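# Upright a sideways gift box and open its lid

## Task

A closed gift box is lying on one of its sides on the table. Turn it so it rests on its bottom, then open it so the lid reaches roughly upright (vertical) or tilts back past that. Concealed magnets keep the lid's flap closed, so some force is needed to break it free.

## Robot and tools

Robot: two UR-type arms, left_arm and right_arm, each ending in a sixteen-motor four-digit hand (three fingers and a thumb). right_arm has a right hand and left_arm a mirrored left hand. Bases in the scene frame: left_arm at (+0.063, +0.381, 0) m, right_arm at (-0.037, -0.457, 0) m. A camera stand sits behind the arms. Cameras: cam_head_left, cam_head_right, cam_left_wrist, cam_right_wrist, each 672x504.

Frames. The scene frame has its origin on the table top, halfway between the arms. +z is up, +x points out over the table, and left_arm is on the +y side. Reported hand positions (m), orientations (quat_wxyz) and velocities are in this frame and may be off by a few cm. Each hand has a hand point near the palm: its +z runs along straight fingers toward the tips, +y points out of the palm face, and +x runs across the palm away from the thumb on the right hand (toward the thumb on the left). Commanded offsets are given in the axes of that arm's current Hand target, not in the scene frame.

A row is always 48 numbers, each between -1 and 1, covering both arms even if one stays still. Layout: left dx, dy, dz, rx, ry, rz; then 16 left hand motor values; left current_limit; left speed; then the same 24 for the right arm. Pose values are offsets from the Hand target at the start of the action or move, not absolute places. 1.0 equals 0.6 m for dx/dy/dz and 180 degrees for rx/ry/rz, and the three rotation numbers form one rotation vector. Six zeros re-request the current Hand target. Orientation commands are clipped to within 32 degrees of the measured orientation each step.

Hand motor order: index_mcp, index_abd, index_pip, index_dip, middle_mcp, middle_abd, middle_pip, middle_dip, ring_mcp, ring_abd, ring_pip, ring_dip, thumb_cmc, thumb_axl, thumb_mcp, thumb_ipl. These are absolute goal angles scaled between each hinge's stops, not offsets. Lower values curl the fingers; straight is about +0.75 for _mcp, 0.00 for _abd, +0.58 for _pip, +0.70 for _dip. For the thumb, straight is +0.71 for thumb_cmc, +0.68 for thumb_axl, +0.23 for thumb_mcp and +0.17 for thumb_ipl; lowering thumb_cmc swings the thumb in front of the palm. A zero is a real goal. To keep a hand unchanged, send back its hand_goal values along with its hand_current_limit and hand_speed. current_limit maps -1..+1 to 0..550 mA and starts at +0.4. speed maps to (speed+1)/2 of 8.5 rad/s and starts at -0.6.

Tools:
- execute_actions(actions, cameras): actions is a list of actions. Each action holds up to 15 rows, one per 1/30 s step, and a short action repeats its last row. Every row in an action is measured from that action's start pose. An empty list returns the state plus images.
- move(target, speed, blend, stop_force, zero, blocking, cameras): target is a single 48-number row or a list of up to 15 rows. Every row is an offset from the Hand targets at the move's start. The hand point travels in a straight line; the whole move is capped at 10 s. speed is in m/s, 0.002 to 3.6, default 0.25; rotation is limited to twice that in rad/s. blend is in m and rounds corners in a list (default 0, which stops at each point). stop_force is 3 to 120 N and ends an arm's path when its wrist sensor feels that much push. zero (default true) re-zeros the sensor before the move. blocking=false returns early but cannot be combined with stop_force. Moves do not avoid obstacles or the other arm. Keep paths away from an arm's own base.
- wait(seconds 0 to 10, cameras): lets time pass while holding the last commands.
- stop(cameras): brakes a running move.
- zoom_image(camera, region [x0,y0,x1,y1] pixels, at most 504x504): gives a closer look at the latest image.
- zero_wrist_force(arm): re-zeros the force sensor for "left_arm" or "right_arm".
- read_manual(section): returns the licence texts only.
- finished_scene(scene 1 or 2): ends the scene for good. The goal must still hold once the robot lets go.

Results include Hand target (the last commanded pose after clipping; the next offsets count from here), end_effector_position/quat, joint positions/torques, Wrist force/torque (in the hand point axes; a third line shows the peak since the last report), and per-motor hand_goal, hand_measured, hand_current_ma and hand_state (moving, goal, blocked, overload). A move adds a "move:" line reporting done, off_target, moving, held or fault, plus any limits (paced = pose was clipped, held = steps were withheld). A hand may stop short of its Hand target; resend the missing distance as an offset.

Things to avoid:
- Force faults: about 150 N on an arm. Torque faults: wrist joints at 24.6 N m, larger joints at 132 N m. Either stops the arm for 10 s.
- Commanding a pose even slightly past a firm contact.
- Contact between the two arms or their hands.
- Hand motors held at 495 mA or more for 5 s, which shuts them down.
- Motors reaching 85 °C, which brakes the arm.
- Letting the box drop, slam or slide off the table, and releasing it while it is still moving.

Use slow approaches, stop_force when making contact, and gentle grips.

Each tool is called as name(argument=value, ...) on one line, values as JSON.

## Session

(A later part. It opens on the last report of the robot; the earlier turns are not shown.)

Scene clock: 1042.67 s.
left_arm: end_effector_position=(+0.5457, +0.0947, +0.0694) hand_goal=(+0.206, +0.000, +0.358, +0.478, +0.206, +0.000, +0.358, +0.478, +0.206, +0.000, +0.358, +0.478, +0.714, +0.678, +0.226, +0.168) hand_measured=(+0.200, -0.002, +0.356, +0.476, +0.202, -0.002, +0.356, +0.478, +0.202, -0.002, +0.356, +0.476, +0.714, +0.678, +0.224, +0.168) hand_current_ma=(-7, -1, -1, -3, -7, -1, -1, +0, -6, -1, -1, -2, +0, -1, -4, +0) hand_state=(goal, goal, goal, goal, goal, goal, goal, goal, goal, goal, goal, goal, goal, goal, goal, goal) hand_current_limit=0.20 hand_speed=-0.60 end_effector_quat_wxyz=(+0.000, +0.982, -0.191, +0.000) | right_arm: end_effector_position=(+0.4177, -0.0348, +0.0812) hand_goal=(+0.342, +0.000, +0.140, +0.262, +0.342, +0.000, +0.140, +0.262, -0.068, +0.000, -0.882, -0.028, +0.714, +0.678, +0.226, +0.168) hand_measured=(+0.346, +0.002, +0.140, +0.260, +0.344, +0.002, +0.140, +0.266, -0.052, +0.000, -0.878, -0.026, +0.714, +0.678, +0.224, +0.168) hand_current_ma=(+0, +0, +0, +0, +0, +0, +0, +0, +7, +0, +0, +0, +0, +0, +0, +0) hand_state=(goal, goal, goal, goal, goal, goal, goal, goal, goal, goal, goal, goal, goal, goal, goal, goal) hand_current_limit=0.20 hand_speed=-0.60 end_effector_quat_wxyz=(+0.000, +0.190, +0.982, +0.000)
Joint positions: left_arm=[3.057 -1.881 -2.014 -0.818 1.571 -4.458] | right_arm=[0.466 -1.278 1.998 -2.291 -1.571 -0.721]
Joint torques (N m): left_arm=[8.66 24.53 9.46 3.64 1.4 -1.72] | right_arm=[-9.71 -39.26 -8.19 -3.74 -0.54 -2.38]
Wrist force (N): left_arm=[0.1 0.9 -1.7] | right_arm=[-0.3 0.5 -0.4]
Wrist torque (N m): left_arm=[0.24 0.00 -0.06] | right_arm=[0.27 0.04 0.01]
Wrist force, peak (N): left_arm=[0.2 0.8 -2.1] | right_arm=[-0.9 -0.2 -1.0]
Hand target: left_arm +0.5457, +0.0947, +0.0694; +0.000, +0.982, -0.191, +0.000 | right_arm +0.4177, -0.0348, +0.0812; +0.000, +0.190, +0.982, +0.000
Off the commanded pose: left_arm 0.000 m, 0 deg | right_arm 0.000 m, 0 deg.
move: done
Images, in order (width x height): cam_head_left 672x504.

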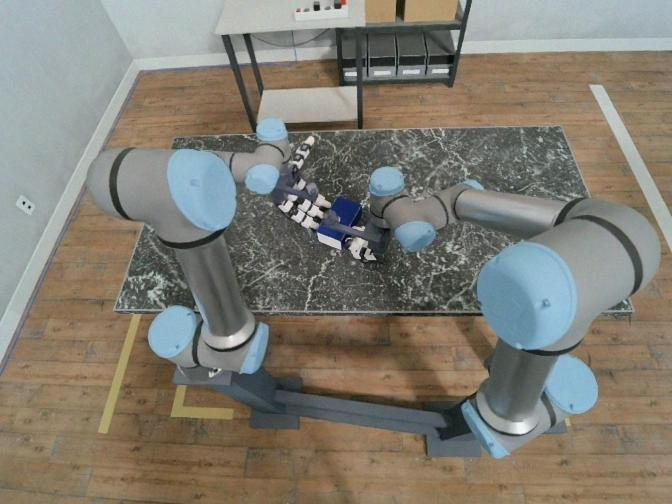

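move(target=[0,0.083,0,0,0,0,0.205,0,0.358,0.478,0.205,0,0.358,0.478,0.205,0,0.358,0.478,0.714,0.678,0.226,0.168,0.2,-0.6,0,0,0,0,0,0,0.342,0,0.139,0.261,0.342,0,0.139,0.261,-0.068,0,-0.882,-0.028,0.714,0.678,0.226,0.168,0.2,-0.6], speed=0.02, stop_force=6, cameras=["cam_head_left","cam_head_right","cam_left_wrist"])

zoom_image(camera="cam_head_left", region=[280, 170, 420, 275])

zoom_image(camera="cam_head_right", region=[280, 170, 420, 275])

Scene clock: 1057.93 s.
left_arm: end_effector_position=(+0.5381, +0.0761, +0.0694) hand_goal=(+0.206, +0.000, +0.358, +0.478, +0.206, +0.000, +0.358, +0.478, +0.206, +0.000, +0.358, +0.478, +0.714, +0.678, +0.226, +0.168) hand_measured=(+0.202, -0.002, +0.356, +0.476, +0.202, -0.002, +0.356, +0.478, +0.204, -0.004, +0.356, +0.476, +0.714, +0.678, +0.224, +0.168) hand_current_ma=(-5, -1, -1, -3, -5, -1, -1, +0, -3, -4, -3, -1, +0, -1, -4, +0) hand_state=(goal, goal, goal, goal, goal, goal, goal, goal, goal, goal, goal, goal, goal, goal, goal, goal) hand_current_limit=0.20 hand_speed=-0.60 end_effector_quat_wxyz=(+0.000, +0.982, -0.191, +0.000) | right_arm: end_effector_position=(+0.4177, -0.0348, +0.0812) hand_goal=(+0.342, +0.000, +0.140, +0.262, +0.342, +0.000, +0.140, +0.262, -0.068, +0.000, -0.882, -0.028, +0.714, +0.678, +0.226, +0.168) hand_measured=(+0.352, +0.006, +0.136, +0.254, +0.344, +0.002, +0.140, +0.266, -0.052, +0.000, -0.878, -0.026, +0.714, +0.678, +0.224, +0.168) hand_current_ma=(+2, +1, +0, -2, +0, +0, +0, +0, +7, +0, +0, +0, +0, +0, +0, +0) hand_state=(goal, goal, goal, goal, goal, goal, goal, goal, goal, goal, goal, goal, goal, goal, goal, goal) hand_current_limit=0.20 hand_speed=-0.60 end_effector_quat_wxyz=(+0.000, +0.190, +0.982, +0.000)
Joint positions: left_arm=[3.019 -1.882 -2.013 -0.818 1.571 -4.496] | right_arm=[0.466 -1.278 1.998 -2.291 -1.571 -0.721]
Joint torques (N m): left_arm=[6.89 31.45 9.18 2.42 -1.73 -0.37] | right_arm=[-5.03 -36.49 -9.94 -3.69 1.97 -2.46]
Wrist force (N): left_arm=[0.0 0.4 -3.0] | right_arm=[-1.1 -1.2 -1.1]
Wrist torque (N m): left_arm=[0.20 -0.08 -0.09] | right_arm=[0.25 0.05 0.02]
Wrist force, peak (N): left_arm=[-0.4 -6.6 -8.9] | right_arm=[-1.3 -2.6 -1.9]
Hand target: left_arm +0.5381, +0.0761, +0.0694; +0.000, +0.982, -0.191, +0.000 (not the last commanded pose) | right_arm +0.4177, -0.0348, +0.0812; +0.000, +0.190, +0.982, +0.000
Off the commanded pose: left_arm 0.030 m, 0 deg | right_arm 0.000 m, 0 deg.
move: contact (left_arm)
Images, in order (width x height): cam_head_left 672x504, cam_head_right 672x504, cam_left_wrist 672x504.

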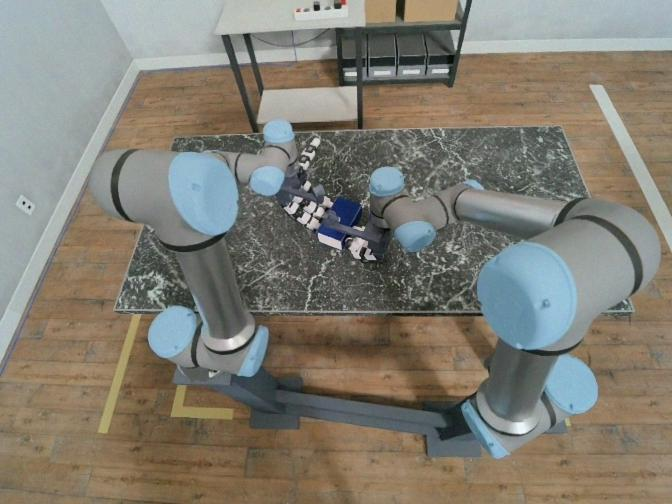

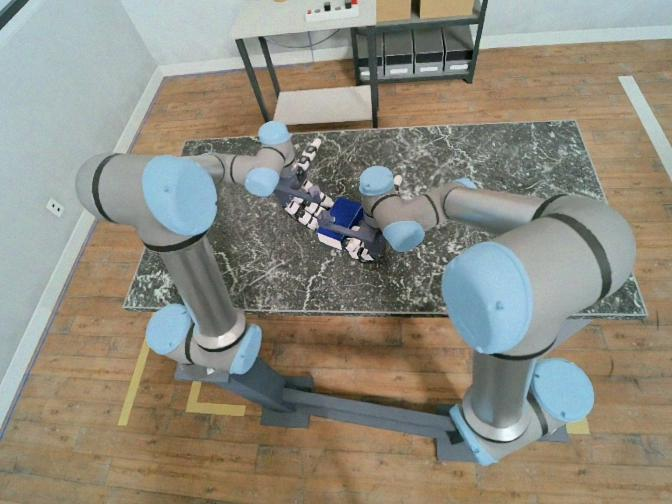

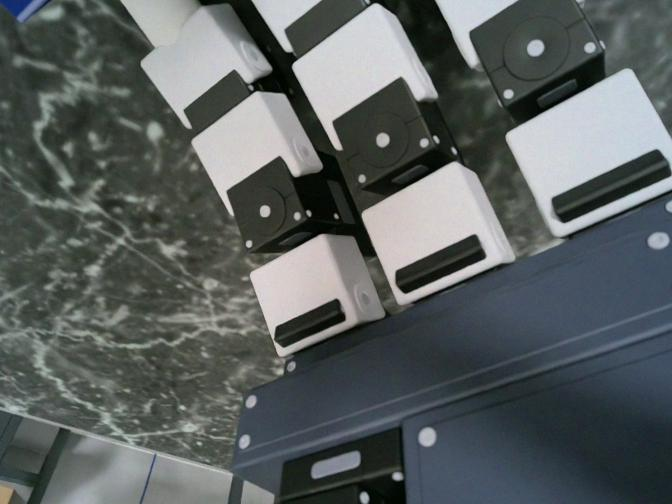

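Scaled by 3.600.

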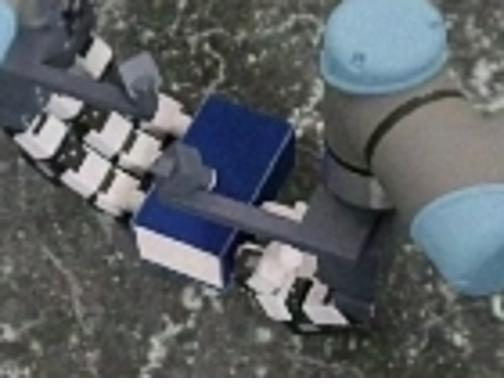

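Scaled by 3.600.

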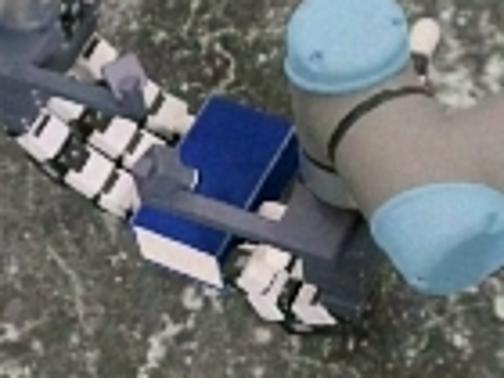

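move(target=[[0,0.005,0,0,0,0,0.17,0,0.358,0.478,0.205,0,0.358,0.478,0.17,0,0.358,0.478,0.714,0.678,0.226,0.168,0.6,-0.9,0,0,0,0,0,0,0.31,0,0.139,0.261,0.31,0,0.139,0.261,-0.068,0,-0.882,-0.028,0.714,0.678,0.226,0.168,0.6,-0.9],[0,0.005,0,0,0,0,0.17,0,0.358,0.478,0.205,0,0.1,0.33,0.17,0,0.358,0.478,0.714,0.678,0.226,0.168,0.6,-0.9,0,0,0,0,0,0,0.31,0,0.139,0.261,0.31,0,0.139,0.261,-0.068,0,-0.882,-0.028,0.714,0.678,0.226,0.168,0.6,-0.9]], speed=0.03, cameras=["cam_head_left"])

zoom_image(camera="cam_head_left", region=[280, 170, 420, 275])

Scene clock: 1077.43 s.
left_arm: end_effector_position=(+0.5370, +0.0733, +0.0694) hand_goal=(+0.170, +0.000, +0.358, +0.478, +0.206, +0.000, +0.100, +0.330, +0.170, +0.000, +0.358, +0.478, +0.714, +0.678, +0.226, +0.168) hand_measured=(+0.186, -0.002, +0.358, +0.476, +0.262, +0.000, +0.188, +0.370, +0.208, -0.008, +0.358, +0.462, +0.714, +0.678, +0.224, +0.168) hand_current_ma=(+32, -1, -1, -3, +171, -1, +285, +103, +100, -9, +0, -28, +0, -1, -4, +0) hand_state=(goal, goal, goal, goal, blocked, goal, blocked, blocked, blocked, goal, goal, goal, goal, goal, goal, goal) hand_current_limit=0.60 hand_speed=-0.90 end_effector_quat_wxyz=(+0.000, +0.982, -0.191, +0.000) | right_arm: end_effector_position=(+0.4177, -0.0348, +0.0812) hand_goal=(+0.310, +0.000, +0.140, +0.262, +0.310, +0.000, +0.140, +0.262, -0.068, +0.000, -0.882, -0.028, +0.714, +0.678, +0.226, +0.168) hand_measured=(+0.356, +0.008, +0.134, +0.240, +0.336, +0.004, +0.138, +0.248, -0.052, +0.000, -0.878, -0.026, +0.714, +0.678, +0.224, +0.168) hand_current_ma=(+45, +1, -1, -10, +16, +0, +0, -4, +7, +0, +0, +0, +0, +0, +0, +0) hand_state=(blocked, goal, goal, blocked, blocked, goal, goal, goal, goal, goal, goal, goal, goal, goal, goal, goal) hand_current_limit=0.60 hand_speed=-0.90 end_effector_quat_wxyz=(+0.000, +0.190, +0.982, +0.000)
Joint positions: left_arm=[3.013 -1.882 -2.012 -0.818 1.571 -4.502] | right_arm=[0.466 -1.278 1.998 -2.291 -1.571 -0.721]
Joint torques (N m): left_arm=[-4.21 16.94 3.03 -0.56 -6.85 0.73] | right_arm=[13.5 -24.86 -16.34 -3.8 1.8 -2.29]
Wrist force (N): left_arm=[-0.1 -24.1 -16.8] | right_arm=[-0.9 -13.1 -4.2]
Wrist torque (N m): left_arm=[1.22 -1.24 1.50] | right_arm=[0.69 0.02 0.07]
Wrist force, peak (N): left_arm=[-0.4 -25.8 -23.3] | right_arm=[-0.9 -13.3 -4.3]
Hand target: left_arm +0.5370, +0.0733, +0.0694; +0.000, +0.982, -0.191, +0.000 | right_arm +0.4177, -0.0348, +0.0812; +0.000, +0.190, +0.982, +0.000
Off the commanded pose: left_arm 0.000 m, 0 deg | right_arm 0.000 m, 0 deg.
move: done
Images, in order (width x height): cam_head_left 672x504.

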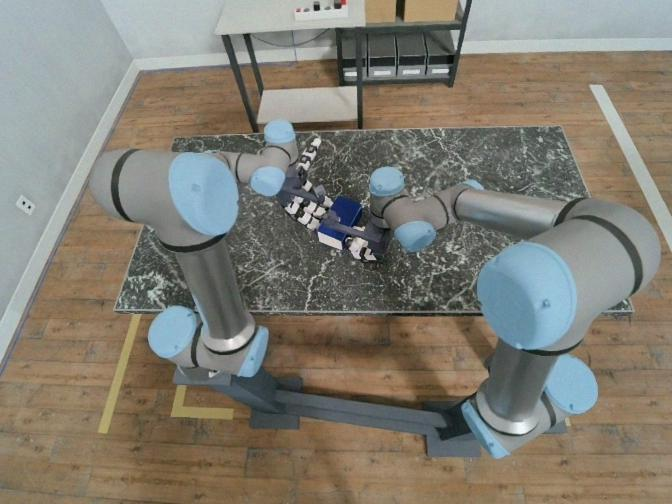

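Scaled by 3.600.

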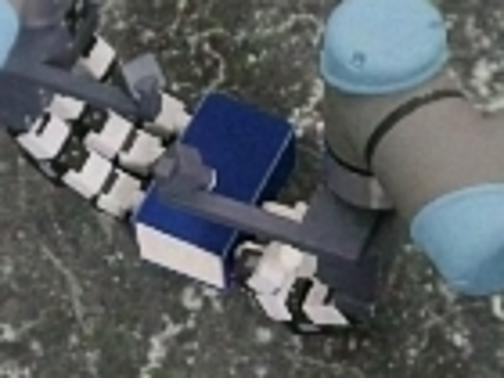

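move(target=[[0,0,-0.005,0,0,0,0.17,0,0.358,0.478,0.205,0,0.1,0.33,0.205,0,0.358,0.478,0.714,0.678,0.226,0.168,0.7,-0.9,0,0,0,0,0,0,0.31,0,0.139,0.261,0.31,0,0.139,0.261,-0.068,0,-0.882,-0.028,0.714,0.678,0.226,0.168,0.6,-0.9],[0,0,-0.005,0,0,0,0.17,0,0.358,0.478,0.205,0,-0.08,0.188,0.205,0,0.358,0.478,0.714,0.678,0.226,0.168,0.75,-0.9,0,0,0,0,0,0,0.31,0,0.139,0.261,0.31,0,0.139,0.261,-0.068,0,-0.882,-0.028,0.714,0.678,0.226,0.168,0.6,-0.9]], speed=0.03, cameras=["cam_head_left","cam_head_right","cam_left_wrist"])

zoom_image(camera="cam_head_left", region=[280, 170, 420, 275])

zoom_image(camera="cam_head_right", region=[280, 170, 420, 275])

Scene clock: 1109.77 s.
left_arm: end_effector_position=(+0.5370, +0.0733, +0.0725) hand_goal=(+0.170, +0.000, +0.358, +0.478, +0.206, +0.000, -0.080, +0.188, +0.206, +0.000, +0.358, +0.478, +0.714, +0.678, +0.226, +0.168) hand_measured=(+0.186, -0.002, +0.358, +0.476, +0.290, +0.002, +0.042, +0.238, +0.224, -0.004, +0.356, +0.468, +0.714, +0.678, +0.224, +0.168) hand_current_ma=(+32, -1, -1, -3, +293, +2, +440, +137, +36, -4, -2, -18, +0, -1, -4, +0) hand_state=(goal, goal, goal, goal, blocked, goal, blocked, blocked, goal, goal, goal, goal, goal, goal, goal, goal) hand_current_limit=0.75 hand_speed=-0.90 end_effector_quat_wxyz=(+0.000, +0.982, -0.191, +0.000) | right_arm: end_effector_position=(+0.4177, -0.0348, +0.0812) hand_goal=(+0.310, +0.000, +0.140, +0.262, +0.310, +0.000, +0.140, +0.262, -0.068, +0.000, -0.882, -0.028, +0.714, +0.678, +0.226, +0.168) hand_measured=(+0.356, +0.004, +0.132, +0.240, +0.334, +0.000, +0.138, +0.252, -0.052, +0.000, -0.878, -0.026, +0.714, +0.678, +0.224, +0.168) hand_current_ma=(+43, +0, -2, -10, +13, +0, +0, -3, +7, +0, +0, +0, +0, +0, +0, +0) hand_state=(blocked, goal, goal, blocked, blocked, goal, goal, goal, goal, goal, goal, goal, goal, goal, goal, goal) hand_current_limit=0.60 hand_speed=-0.90 end_effector_quat_wxyz=(+0.000, +0.190, +0.982, +0.000)
Joint positions: left_arm=[3.013 -1.876 -2.01 -0.826 1.571 -4.502] | right_arm=[0.466 -1.278 1.998 -2.291 -1.571 -0.721]
Joint torques (N m): left_arm=[-1.85 24.08 14.93 3.92 -0.73 0.73] | right_arm=[9.75 -23.8 -21.46 -3.75 1.49 -2.29]
Wrist force (N): left_arm=[-0.1 -7.9 1.2] | right_arm=[-0.1 -7.0 -2.9]
Wrist torque (N m): left_arm=[0.40 -0.05 0.35] | right_arm=[0.59 -0.01 0.13]
Wrist force, peak (N): left_arm=[-0.2 -24.4 -17.3] | right_arm=[-1.0 -13.4 -4.4]
Hand target: left_arm +0.5370, +0.0733, +0.0724; +0.000, +0.982, -0.191, +0.000 | right_arm +0.4177, -0.0348, +0.0812; +0.000, +0.190, +0.982, +0.000
Off the commanded pose: left_arm 0.000 m, 0 deg | right_arm 0.000 m, 0 deg.
move: done
Images, in order (width x height): cam_head_left 672x504, cam_head_right 672x504, cam_left_wrist 672x504.

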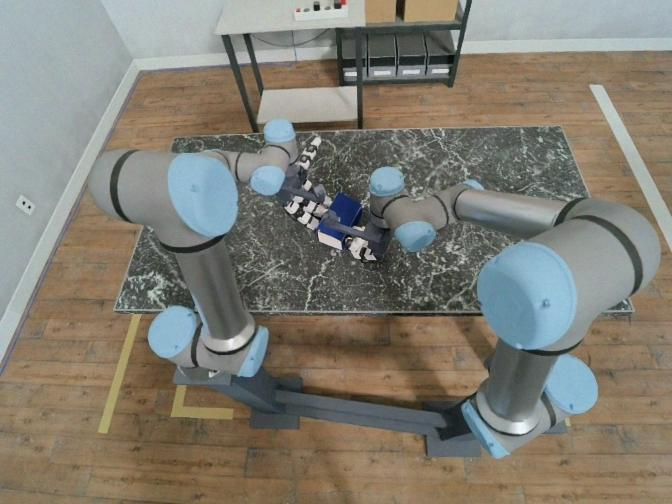

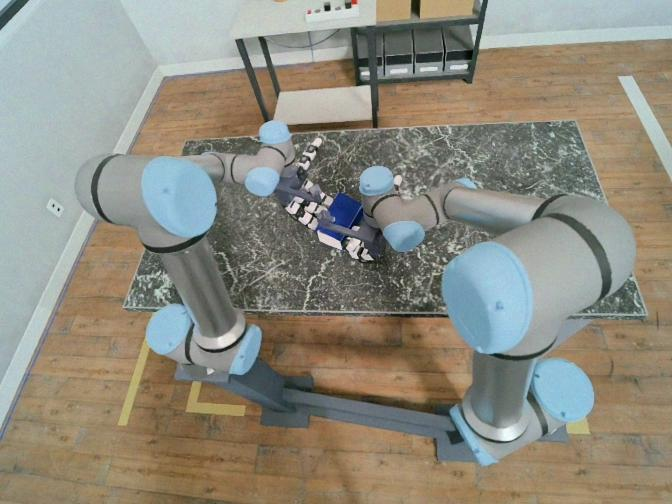

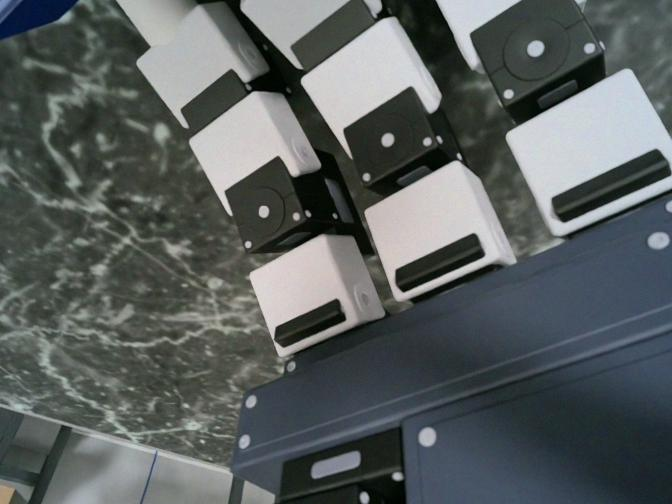

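Scaled by 3.600.

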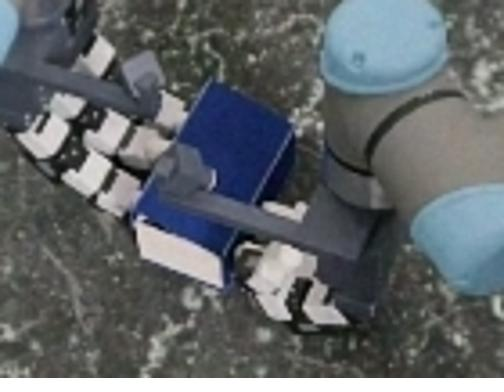

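Scaled by 3.600.

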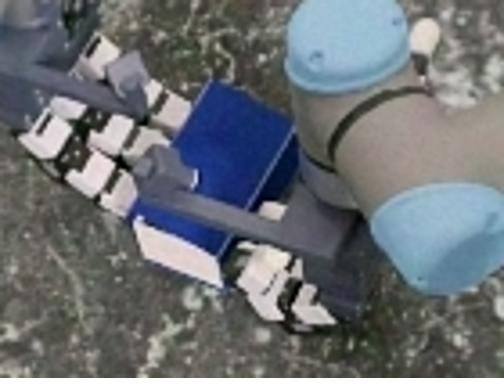

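zoom_image(camera="cam_head_left", region=[305, 190, 370, 255])

zoom_image(camera="cam_head_right", region=[305, 190, 370, 255])

Scaled by 7.754.

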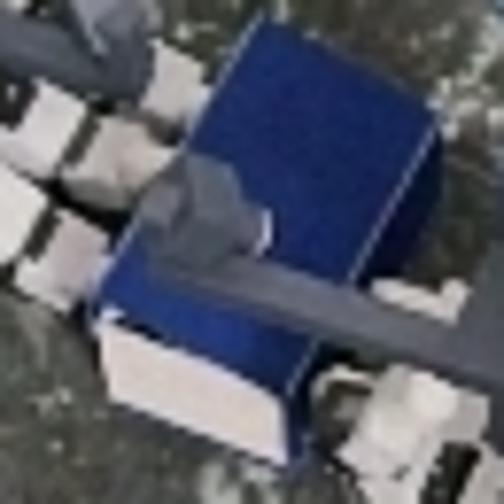

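Scaled by 7.754.

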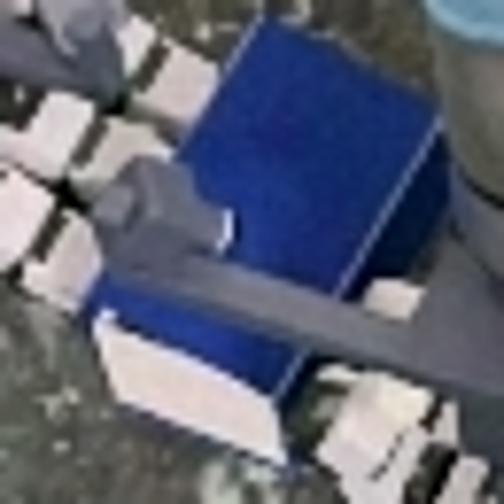

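move(target=[[0,0,0,0,0,0,0.342,0,-0.882,-0.46,0.206,0,-0.08,0.188,0.342,0,-0.882,-0.46,0.714,0.678,0.226,0.168,0.75,-0.8,0,0,0,0,0,0,0.31,0,0.139,0.261,0.31,0,0.139,0.261,-0.068,0,-0.882,-0.028,0.714,0.678,0.226,0.168,0.6,-0.9],[0,0,-0.033,0,0,0,0.342,0,-0.882,-0.46,0.206,0,-0.08,0.188,0.342,0,-0.882,-0.46,0.714,0.678,0.226,0.168,0.75,-0.8,0,0,0,0,0,0,0.31,0,0.139,0.261,0.31,0,0.139,0.261,-0.068,0,-0.882,-0.028,0.714,0.678,0.226,0.168,0.6,-0.9]], speed=0.05, cameras=["cam_head_left"])

zoom_image(camera="cam_head_left", region=[290, 170, 380, 260])

Scene clock: 1151.30 s.
left_arm: end_effector_position=(+0.5370, +0.0733, +0.0924) hand_goal=(+0.342, +0.000, -0.882, -0.460, +0.206, +0.000, -0.080, +0.188, +0.342, +0.000, -0.882, -0.460, +0.714, +0.678, +0.226, +0.168) hand_measured=(+0.344, -0.002, -0.874, -0.458, +0.222, +0.002, -0.072, +0.190, +0.354, -0.002, -0.876, -0.458, +0.714, +0.678, +0.224, +0.168) hand_current_ma=(+3, -1, +10, +3, +31, +2, +12, +1, +21, -1, +8, +3, +0, -1, -4, +0) hand_state=(goal, goal, goal, goal, goal, goal, goal, goal, goal, goal, goal, goal, goal, goal, goal, goal) hand_current_limit=0.75 hand_speed=-0.80 end_effector_quat_wxyz=(+0.000, +0.982, -0.191, +0.000) | right_arm: end_effector_position=(+0.4177, -0.0348, +0.0812) hand_goal=(+0.310, +0.000, +0.140, +0.262, +0.310, +0.000, +0.140, +0.262, -0.068, +0.000, -0.882, -0.028, +0.714, +0.678, +0.226, +0.168) hand_measured=(+0.328, +0.000, +0.146, +0.264, +0.322, -0.002, +0.144, +0.260, -0.052, +0.000, -0.878, -0.026, +0.714, +0.678, +0.224, +0.168) hand_current_ma=(+8, +0, +1, +0, +4, +0, +0, +0, +7, +0, +0, +0, +0, +0, +0, +0) hand_state=(goal, goal, goal, goal, goal, goal, goal, goal, goal, goal, goal, goal, goal, goal, goal, goal) hand_current_limit=0.60 hand_speed=-0.90 end_effector_quat_wxyz=(+0.000, +0.190, +0.982, +0.000)
Joint positions: left_arm=[3.013 -1.843 -1.99 -0.88 1.571 -4.502] | right_arm=[0.466 -1.278 1.998 -2.291 -1.571 -0.721]
Joint torques (N m): left_arm=[-3.75 23.07 10.58 4.25 0.26 0.25] | right_arm=[-6.97 -24.05 -27.75 -3.63 0.97 -2.16]
Wrist force (N): left_arm=[0.8 0.2 0.3] | right_arm=[-0.2 0.8 -0.4]
Wrist torque (N m): left_arm=[0.19 -0.13 0.08] | right_arm=[0.35 0.03 0.04]
Wrist force, peak (N): left_arm=[-1.2 -8.7 -11.7] | right_arm=[-0.7 -10.8 -2.8]
Hand target: left_arm +0.5370, +0.0733, +0.0922; +0.000, +0.982, -0.191, +0.000 | right_arm +0.4177, -0.0348, +0.0812; +0.000, +0.190, +0.982, +0.000
Off the commanded pose: left_arm 0.000 m, 0 deg | right_arm 0.000 m, 0 deg.
move: done
Images, in order (width x height): cam_head_left 672x504.

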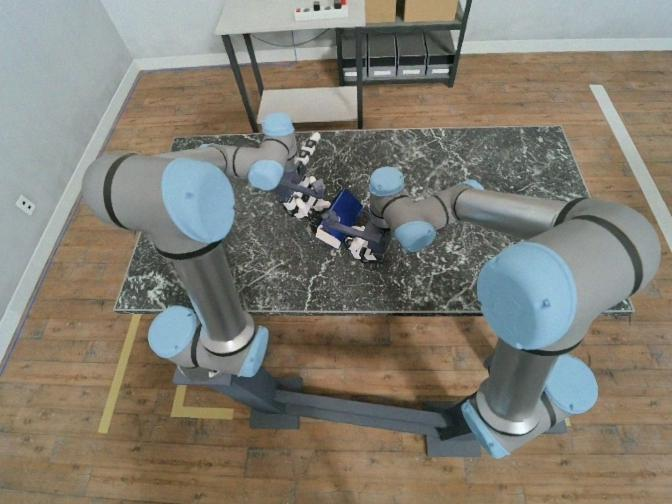

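Scaled by 5.600.

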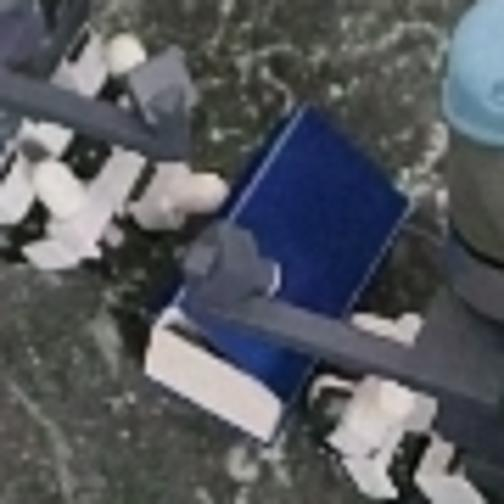

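move(target=[[0,-0.0412,0.0028,0,0,0,0.342,0,-0.882,-0.46,0.206,0,-0.08,0.623,0.342,0,-0.882,-0.46,0.714,0.678,0.226,0.168,0.5,-0.6,0,0,0,0,0,0,0.31,0,0.139,0.261,0.31,0,0.139,0.261,-0.068,0,-0.882,-0.028,0.714,0.678,0.226,0.168,0.6,-0.9],[0,0.0255,-0.0005,0,0,0,0.342,0,-0.882,-0.46,0.206,0,-0.08,0.623,0.342,0,-0.882,-0.46,0.714,0.678,0.226,0.168,0.5,-0.6,0,0,0,0,0,0,0.31,0,0.139,0.261,0.31,0,0.139,0.261,-0.068,0,-0.882,-0.028,0.714,0.678,0.226,0.168,0.6,-0.9],[0,0.0388,-0.0405,0,0,0,0.342,0,-0.882,-0.46,0.206,0,-0.08,0.623,0.342,0,-0.882,-0.46,0.714,0.678,0.226,0.168,0.5,-0.6,0,0,0,0,0,0,0.31,0,0.139,0.261,0.31,0,0.139,0.261,-0.068,0,-0.882,-0.028,0.714,0.678,0.226,0.168,0.6,-0.9],[0,0.0638,-0.0672,0,0,0,0.342,0,-0.882,-0.46,0.206,0,-0.08,0.623,0.342,0,-0.882,-0.46,0.714,0.678,0.226,0.168,0.5,-0.6,0,0,0,0,0,0,0.31,0,0.139,0.261,0.31,0,0.139,0.261,-0.068,0,-0.882,-0.028,0.714,0.678,0.226,0.168,0.6,-0.9],[0,0.0988,-0.0855,0,0,0,0.342,0,-0.882,-0.46,0.206,0,-0.08,0.623,0.342,0,-0.882,-0.46,0.714,0.678,0.226,0.168,0.5,-0.6,0,0,0,0,0,0,0.31,0,0.139,0.261,0.31,0,0.139,0.261,-0.068,0,-0.882,-0.028,0.714,0.678,0.226,0.168,0.6,-0.9]], speed=0.05, blend=[0,0.004,0.004,0.004,0], cameras=["cam_head_left","cam_head_right"])

zoom_image(camera="cam_head_left", region=[290, 170, 380, 260])

zoom_image(camera="cam_head_right", region=[290, 170, 380, 260])

Scene clock: 1227.03 s.
left_arm: end_effector_position=(+0.5147, +0.0183, +0.1437) hand_goal=(+0.342, +0.000, -0.882, -0.460, +0.206, +0.000, -0.080, +0.624, +0.342, +0.000, -0.882, -0.460, +0.714, +0.678, +0.226, +0.168) hand_measured=(+0.344, -0.002, -0.876, -0.458, +0.208, +0.020, -0.092, +0.622, +0.354, -0.002, -0.876, -0.458, +0.714, +0.678, +0.224, +0.168) hand_current_ma=(+3, -1, +10, +3, +3, +35, -21, -2, +20, -1, +8, +3, +0, -1, -4, +0) hand_state=(goal, goal, goal, goal, goal, blocked, goal, goal, goal, goal, goal, goal, goal, goal, goal, goal) hand_current_limit=0.50 hand_speed=-0.60 end_effector_quat_wxyz=(+0.000, +0.982, -0.191, +0.000) end_effector_velocity=(+0.001, +0.001, +0.000) end_effector_angular_velocity=(+0.000, -0.002, -0.002) | right_arm: end_effector_position=(+0.4177, -0.0348, +0.0812) hand_goal=(+0.310, +0.000, +0.140, +0.262, +0.310, +0.000, +0.140, +0.262, -0.068, +0.000, -0.882, -0.028, +0.714, +0.678, +0.226, +0.168) hand_measured=(+0.374, -0.030, +0.174, +0.276, +0.334, +0.000, +0.152, +0.268, -0.052, +0.000, -0.878, -0.026, +0.714, +0.678, +0.224, +0.168) hand_current_ma=(+83, -14, +22, +4, +13, +0, +4, +1, +7, +0, +0, +0, +0, +0, +0, +0) hand_state=(blocked, blocked, blocked, goal, blocked, goal, goal, goal, goal, goal, goal, goal, goal, goal, goal, goal) hand_current_limit=0.60 hand_speed=-0.90 end_effector_quat_wxyz=(+0.000, +0.190, +0.982, +0.000)
Joint positions: left_arm=[2.9 -1.779 -1.913 -1.021 1.571 -4.615] | right_arm=[0.466 -1.278 1.998 -2.291 -1.571 -0.721]
Joint velocities: left_arm=[0.002 0 -0.001 0.003 0 0.005] | right_arm=[within noise]
Joint torques (N m): left_arm=[4.84 22.15 12.09 3.72 1.01 2.06] | right_arm=[7.36 -24.13 -28.42 -3 0.59 -2.28]
Wrist force (N): left_arm=[2.3 -2.3 -1.7] | right_arm=[0.8 -2.3 2.3]
Wrist torque (N m): left_arm=[0.19 -0.19 0.14] | right_arm=[0.36 0.11 0.03]
Wrist force, peak (N): left_arm=[3.8 -17.5 -5.5] | right_arm=[2.7 -18.9 -6.9]
Hand target: left_arm +0.5147, +0.0183, +0.1435; +0.000, +0.982, -0.191, +0.000 | right_arm +0.4177, -0.0348, +0.0812; +0.000, +0.190, +0.982, +0.000
Off the commanded pose: left_arm 0.000 m, 0 deg | right_arm 0.000 m, 0 deg.
move: done
Images, in order (width x height): cam_head_left 672x504, cam_head_right 672x504.

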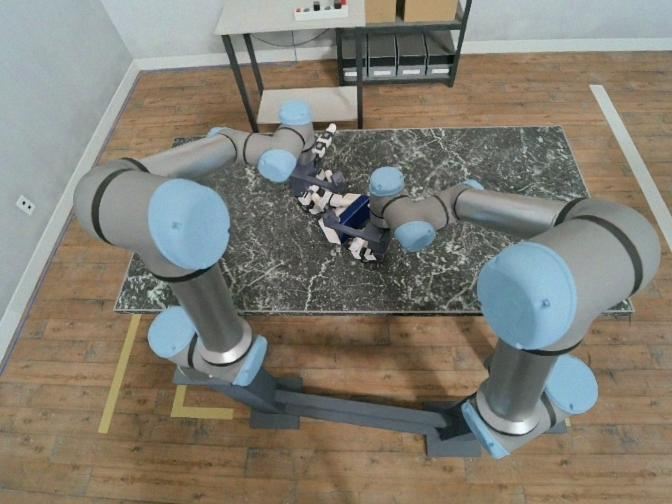

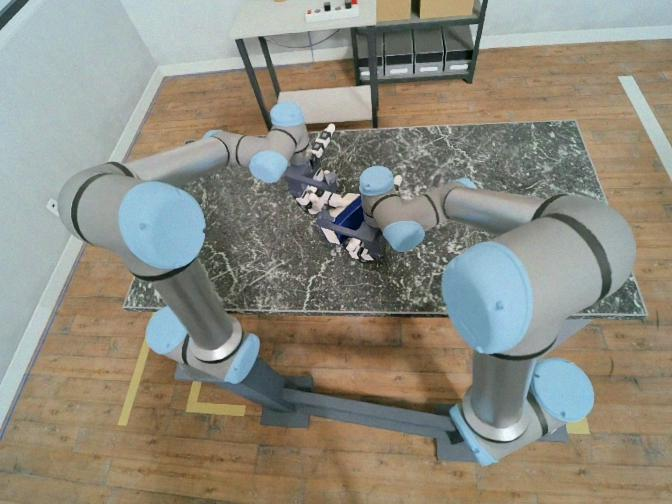

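Scaled by 5.600.

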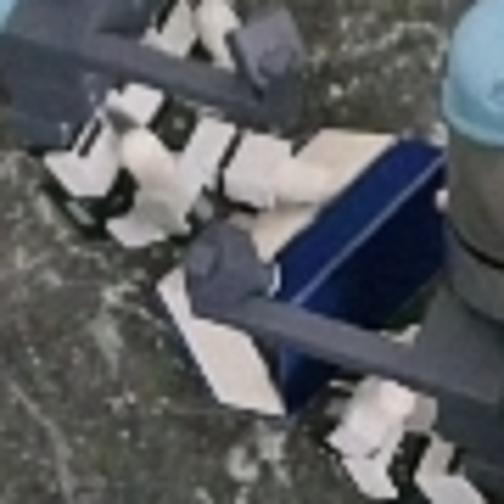

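Scaled by 5.600.

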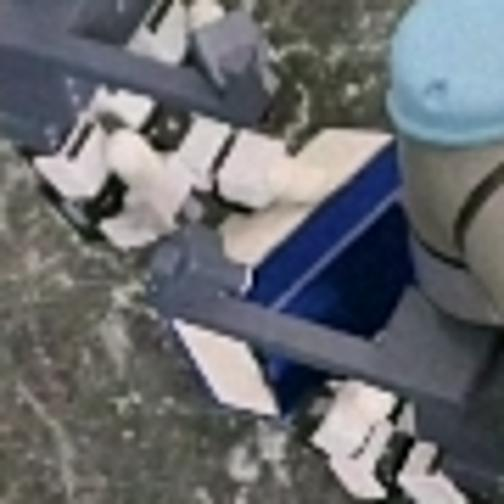

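move(target=[0,0.038,-0.006,0,0,0,0.342,0,-0.882,-0.46,0.206,0,-0.08,0.623,0.342,0,-0.882,-0.46,0.714,0.678,0.226,0.168,0.5,-0.6,0,0,0,0,0,0,0.31,0,0.139,0.261,0.31,0,0.139,0.261,-0.068,0,-0.882,-0.028,0.714,0.678,0.226,0.168,0.6,-0.9], speed=0.03, cameras=["cam_head_left","cam_head_right"])

zoom_image(camera="cam_head_left", region=[290, 170, 380, 260])

zoom_image(camera="cam_head_right", region=[290, 170, 380, 260])

Scene clock: 1248.10 s.
left_arm: end_effector_position=(+0.5062, -0.0029, +0.1472) hand_goal=(+0.342, +0.000, -0.882, -0.460, +0.206, +0.000, -0.080, +0.624, +0.342, +0.000, -0.882, -0.460, +0.714, +0.678, +0.226, +0.168) hand_measured=(+0.344, -0.002, -0.876, -0.458, +0.186, +0.016, -0.102, +0.622, +0.354, -0.002, -0.876, -0.458, +0.714, +0.678, +0.224, +0.168) hand_current_ma=(+3, -1, +10, +3, -46, +25, -45, -2, +20, -1, +8, +3, +0, -1, -4, +0) hand_state=(goal, goal, goal, goal, blocked, goal, blocked, goal, goal, goal, goal, goal, goal, goal, goal, goal) hand_current_limit=0.50 hand_speed=-0.60 end_effector_quat_wxyz=(+0.000, +0.982, -0.191, +0.000) | right_arm: end_effector_position=(+0.4177, -0.0348, +0.0812) hand_goal=(+0.310, +0.000, +0.140, +0.262, +0.310, +0.000, +0.140, +0.262, -0.068, +0.000, -0.882, -0.028, +0.714, +0.678, +0.226, +0.168) hand_measured=(+0.402, -0.024, +0.196, +0.290, +0.362, -0.006, +0.168, +0.276, -0.052, +0.000, -0.878, -0.026, +0.714, +0.678, +0.224, +0.168) hand_current_ma=(+164, -9, +60, +16, +55, -1, +17, +5, +7, +0, +0, +0, +0, +0, +0, +0) hand_state=(blocked, blocked, blocked, blocked, blocked, goal, blocked, goal, goal, goal, goal, goal, goal, goal, goal, goal) hand_current_limit=0.60 hand_speed=-0.90 end_effector_quat_wxyz=(+0.000, +0.190, +0.982, +0.000)
Joint positions: left_arm=[2.856 -1.783 -1.897 -1.032 1.571 -4.658] | right_arm=[0.466 -1.278 1.998 -2.291 -1.571 -0.721]
Joint torques (N m): left_arm=[5.31 22.44 12.12 1.05 -0.92 2.31] | right_arm=[10.99 -27.02 -28.33 -3.91 -0.68 -2.19]
Wrist force (N): left_arm=[3.7 -3.5 -4.8] | right_arm=[2.2 -3.9 5.5]
Wrist torque (N m): left_arm=[0.26 -0.20 0.22] | right_arm=[0.43 0.19 -0.02]
Wrist force, peak (N): left_arm=[4.0 -3.7 -5.3] | right_arm=[2.2 -4.3 5.5]
Hand target: left_arm +0.5062, -0.0028, +0.1471; +0.000, +0.982, -0.191, +0.000 | right_arm +0.4177, -0.0348, +0.0812; +0.000, +0.190, +0.982, +0.000
Off the commanded pose: left_arm 0.000 m, 0 deg | right_arm 0.000 m, 0 deg.
move: done
Images, in order (width x height): cam_head_left 672x504, cam_head_right 672x504.

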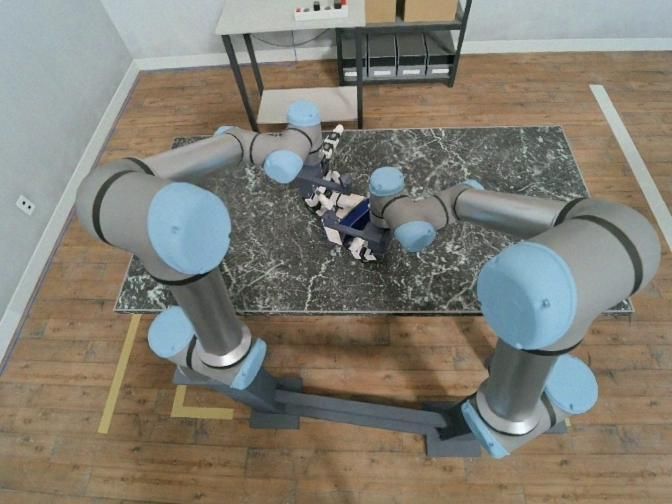

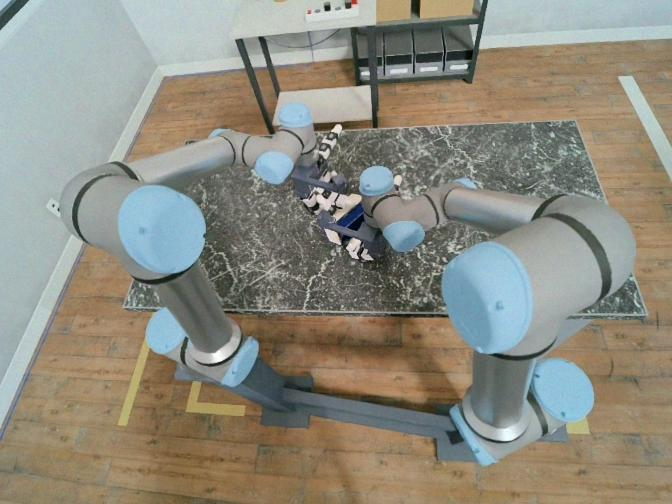

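Scaled by 5.600.

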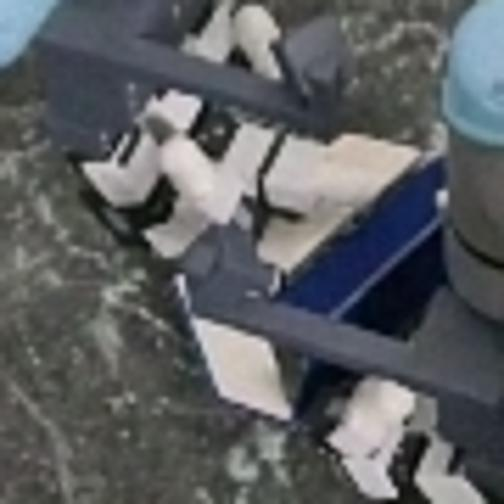

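Scaled by 5.600.

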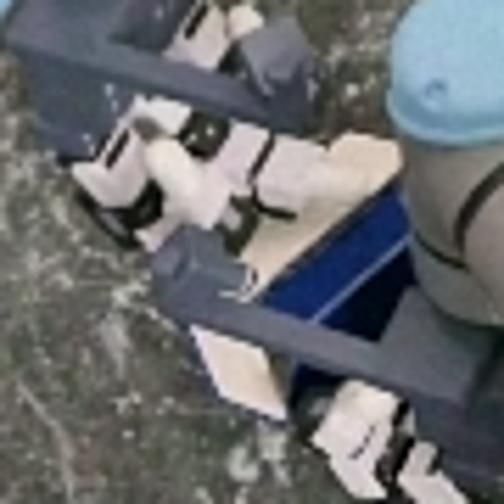

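move(target=[0,-0.06,0,0,0,0,0.342,0,-0.882,-0.46,0.206,0,-0.08,0.623,0.342,0,-0.882,-0.46,0.714,0.678,0.226,0.168,0.5,-0.6,0,0,0,0,0,0,0.31,0,0.139,0.261,0.31,0,0.139,0.261,-0.068,0,-0.882,-0.028,0.714,0.678,0.226,0.168,0.6,-0.9], speed=0.03, cameras=["cam_head_left","cam_head_right"])

zoom_image(camera="cam_head_left", region=[290, 170, 380, 260])

zoom_image(camera="cam_head_right", region=[290, 170, 380, 260])

Scene clock: 1271.77 s.
left_arm: end_effector_position=(+0.5197, +0.0307, +0.1471) hand_goal=(+0.342, +0.000, -0.882, -0.460, +0.206, +0.000, -0.080, +0.624, +0.342, +0.000, -0.882, -0.460, +0.714, +0.678, +0.226, +0.168) hand_measured=(+0.344, -0.002, -0.876, -0.458, +0.200, +0.008, -0.086, +0.622, +0.354, -0.002, -0.876, -0.458, +0.714, +0.678, +0.224, +0.168) hand_current_ma=(+3, -1, +10, +3, -8, +10, -9, -3, +20, -1, +8, +3, +0, -1, -4, +0) hand_state=(goal, goal, goal, goal, goal, goal, goal, goal, goal, goal, goal, goal, goal, goal, goal, goal) hand_current_limit=0.50 hand_speed=-0.60 end_effector_quat_wxyz=(+0.000, +0.982, -0.191, +0.000) | right_arm: end_effector_position=(+0.4177, -0.0348, +0.0812) hand_goal=(+0.310, +0.000, +0.140, +0.262, +0.310, +0.000, +0.140, +0.262, -0.068, +0.000, -0.882, -0.028, +0.714, +0.678, +0.226, +0.168) hand_measured=(+0.336, -0.008, +0.158, +0.274, +0.322, +0.000, +0.146, +0.266, -0.052, +0.000, -0.878, -0.026, +0.714, +0.678, +0.224, +0.168) hand_current_ma=(+16, -1, +7, +3, +4, +0, +1, +0, +7, +0, +0, +0, +0, +0, +0, +0) hand_state=(blocked, goal, goal, goal, goal, goal, goal, goal, goal, goal, goal, goal, goal, goal, goal, goal) hand_current_limit=0.60 hand_speed=-0.90 end_effector_quat_wxyz=(+0.000, +0.190, +0.982, +0.000)
Joint positions: left_arm=[2.926 -1.771 -1.913 -1.029 1.571 -4.589] | right_arm=[0.466 -1.278 1.998 -2.291 -1.571 -0.721]
Joint torques (N m): left_arm=[-9.88 29.12 18.08 3.65 -0.02 -2] | right_arm=[7.4 -39.01 -29.1 -1.98 0.12 -2.21]
Wrist force (N): left_arm=[1.8 0.5 -0.7] | right_arm=[0.1 -0.3 0.1]
Wrist torque (N m): left_arm=[0.15 -0.15 -0.02] | right_arm=[0.17 0.02 0.01]
Wrist force, peak (N): left_arm=[4.0 -3.7 -4.9] | right_arm=[2.0 -4.2 5.6]
Hand target: left_arm +0.5197, +0.0306, +0.1471; +0.000, +0.982, -0.191, +0.000 | right_arm +0.4177, -0.0348, +0.0812; +0.000, +0.190, +0.982, +0.000
Off the commanded pose: left_arm 0.000 m, 0 deg | right_arm 0.000 m, 0 deg.
move: done
Images, in order (width x height): cam_head_left 672x504, cam_head_right 672x504.

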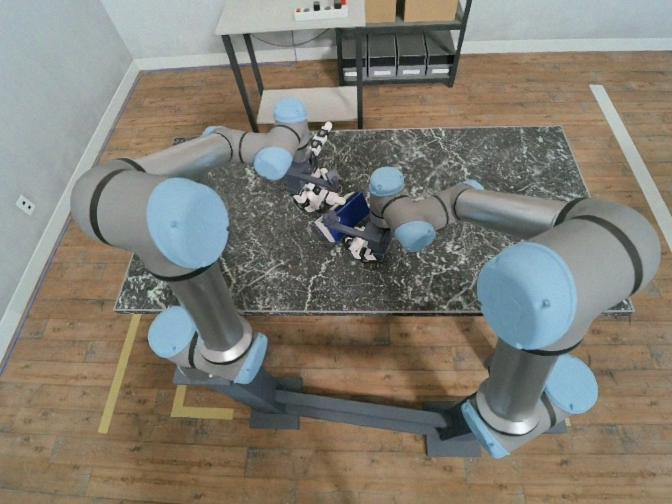

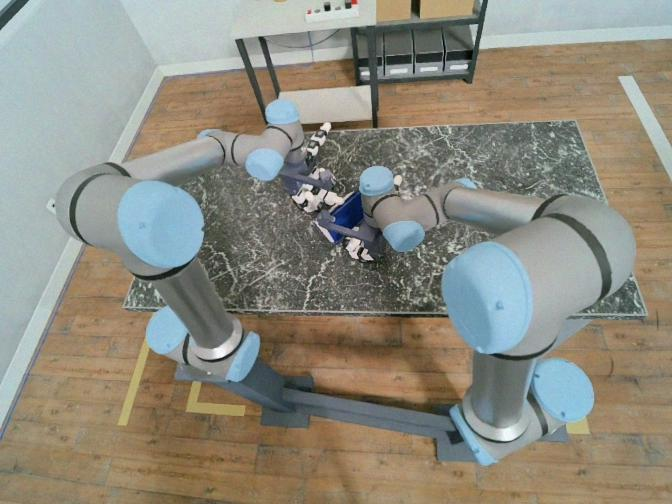

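Scaled by 5.600.

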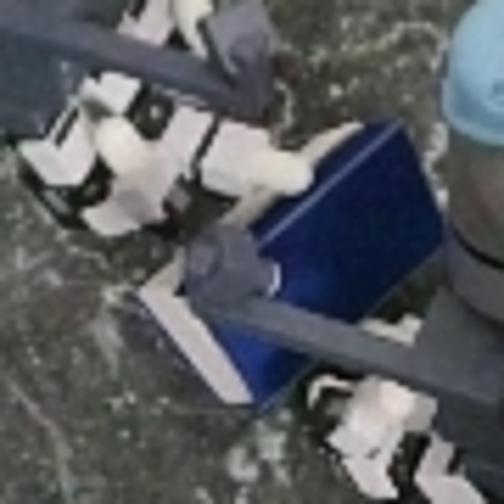

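Scaled by 5.600.

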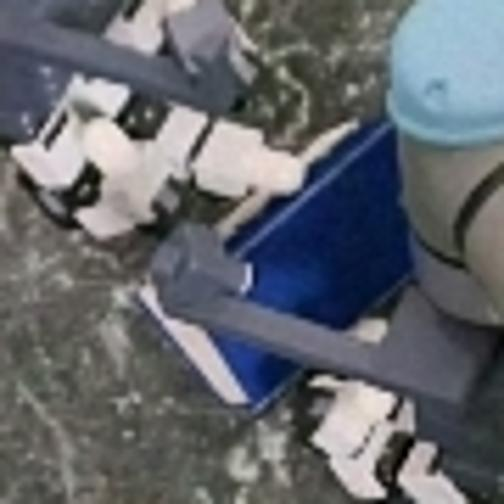

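zoom_image(camera="cam_head_left", region=[310, 185, 375, 250])

zoom_image(camera="cam_head_right", region=[305, 185, 370, 250])

Scaled by 7.754.

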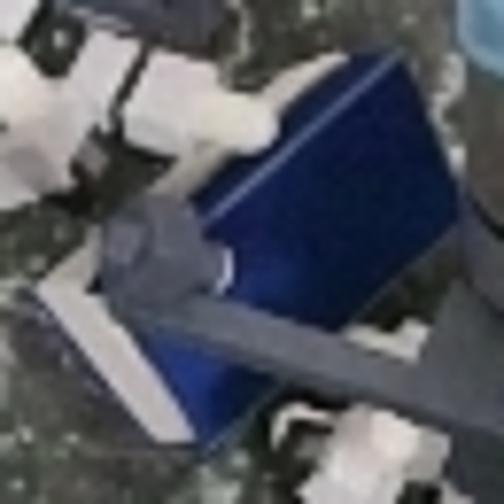

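Scaled by 7.754.

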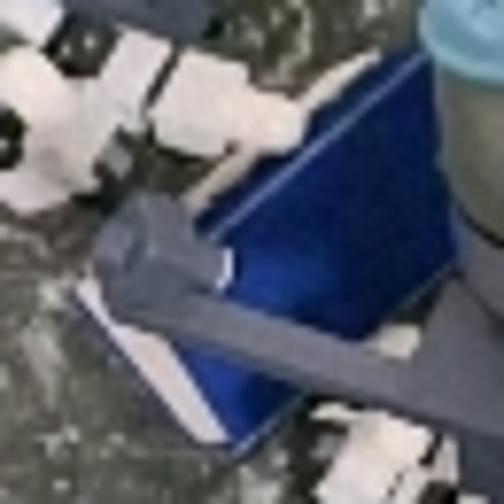

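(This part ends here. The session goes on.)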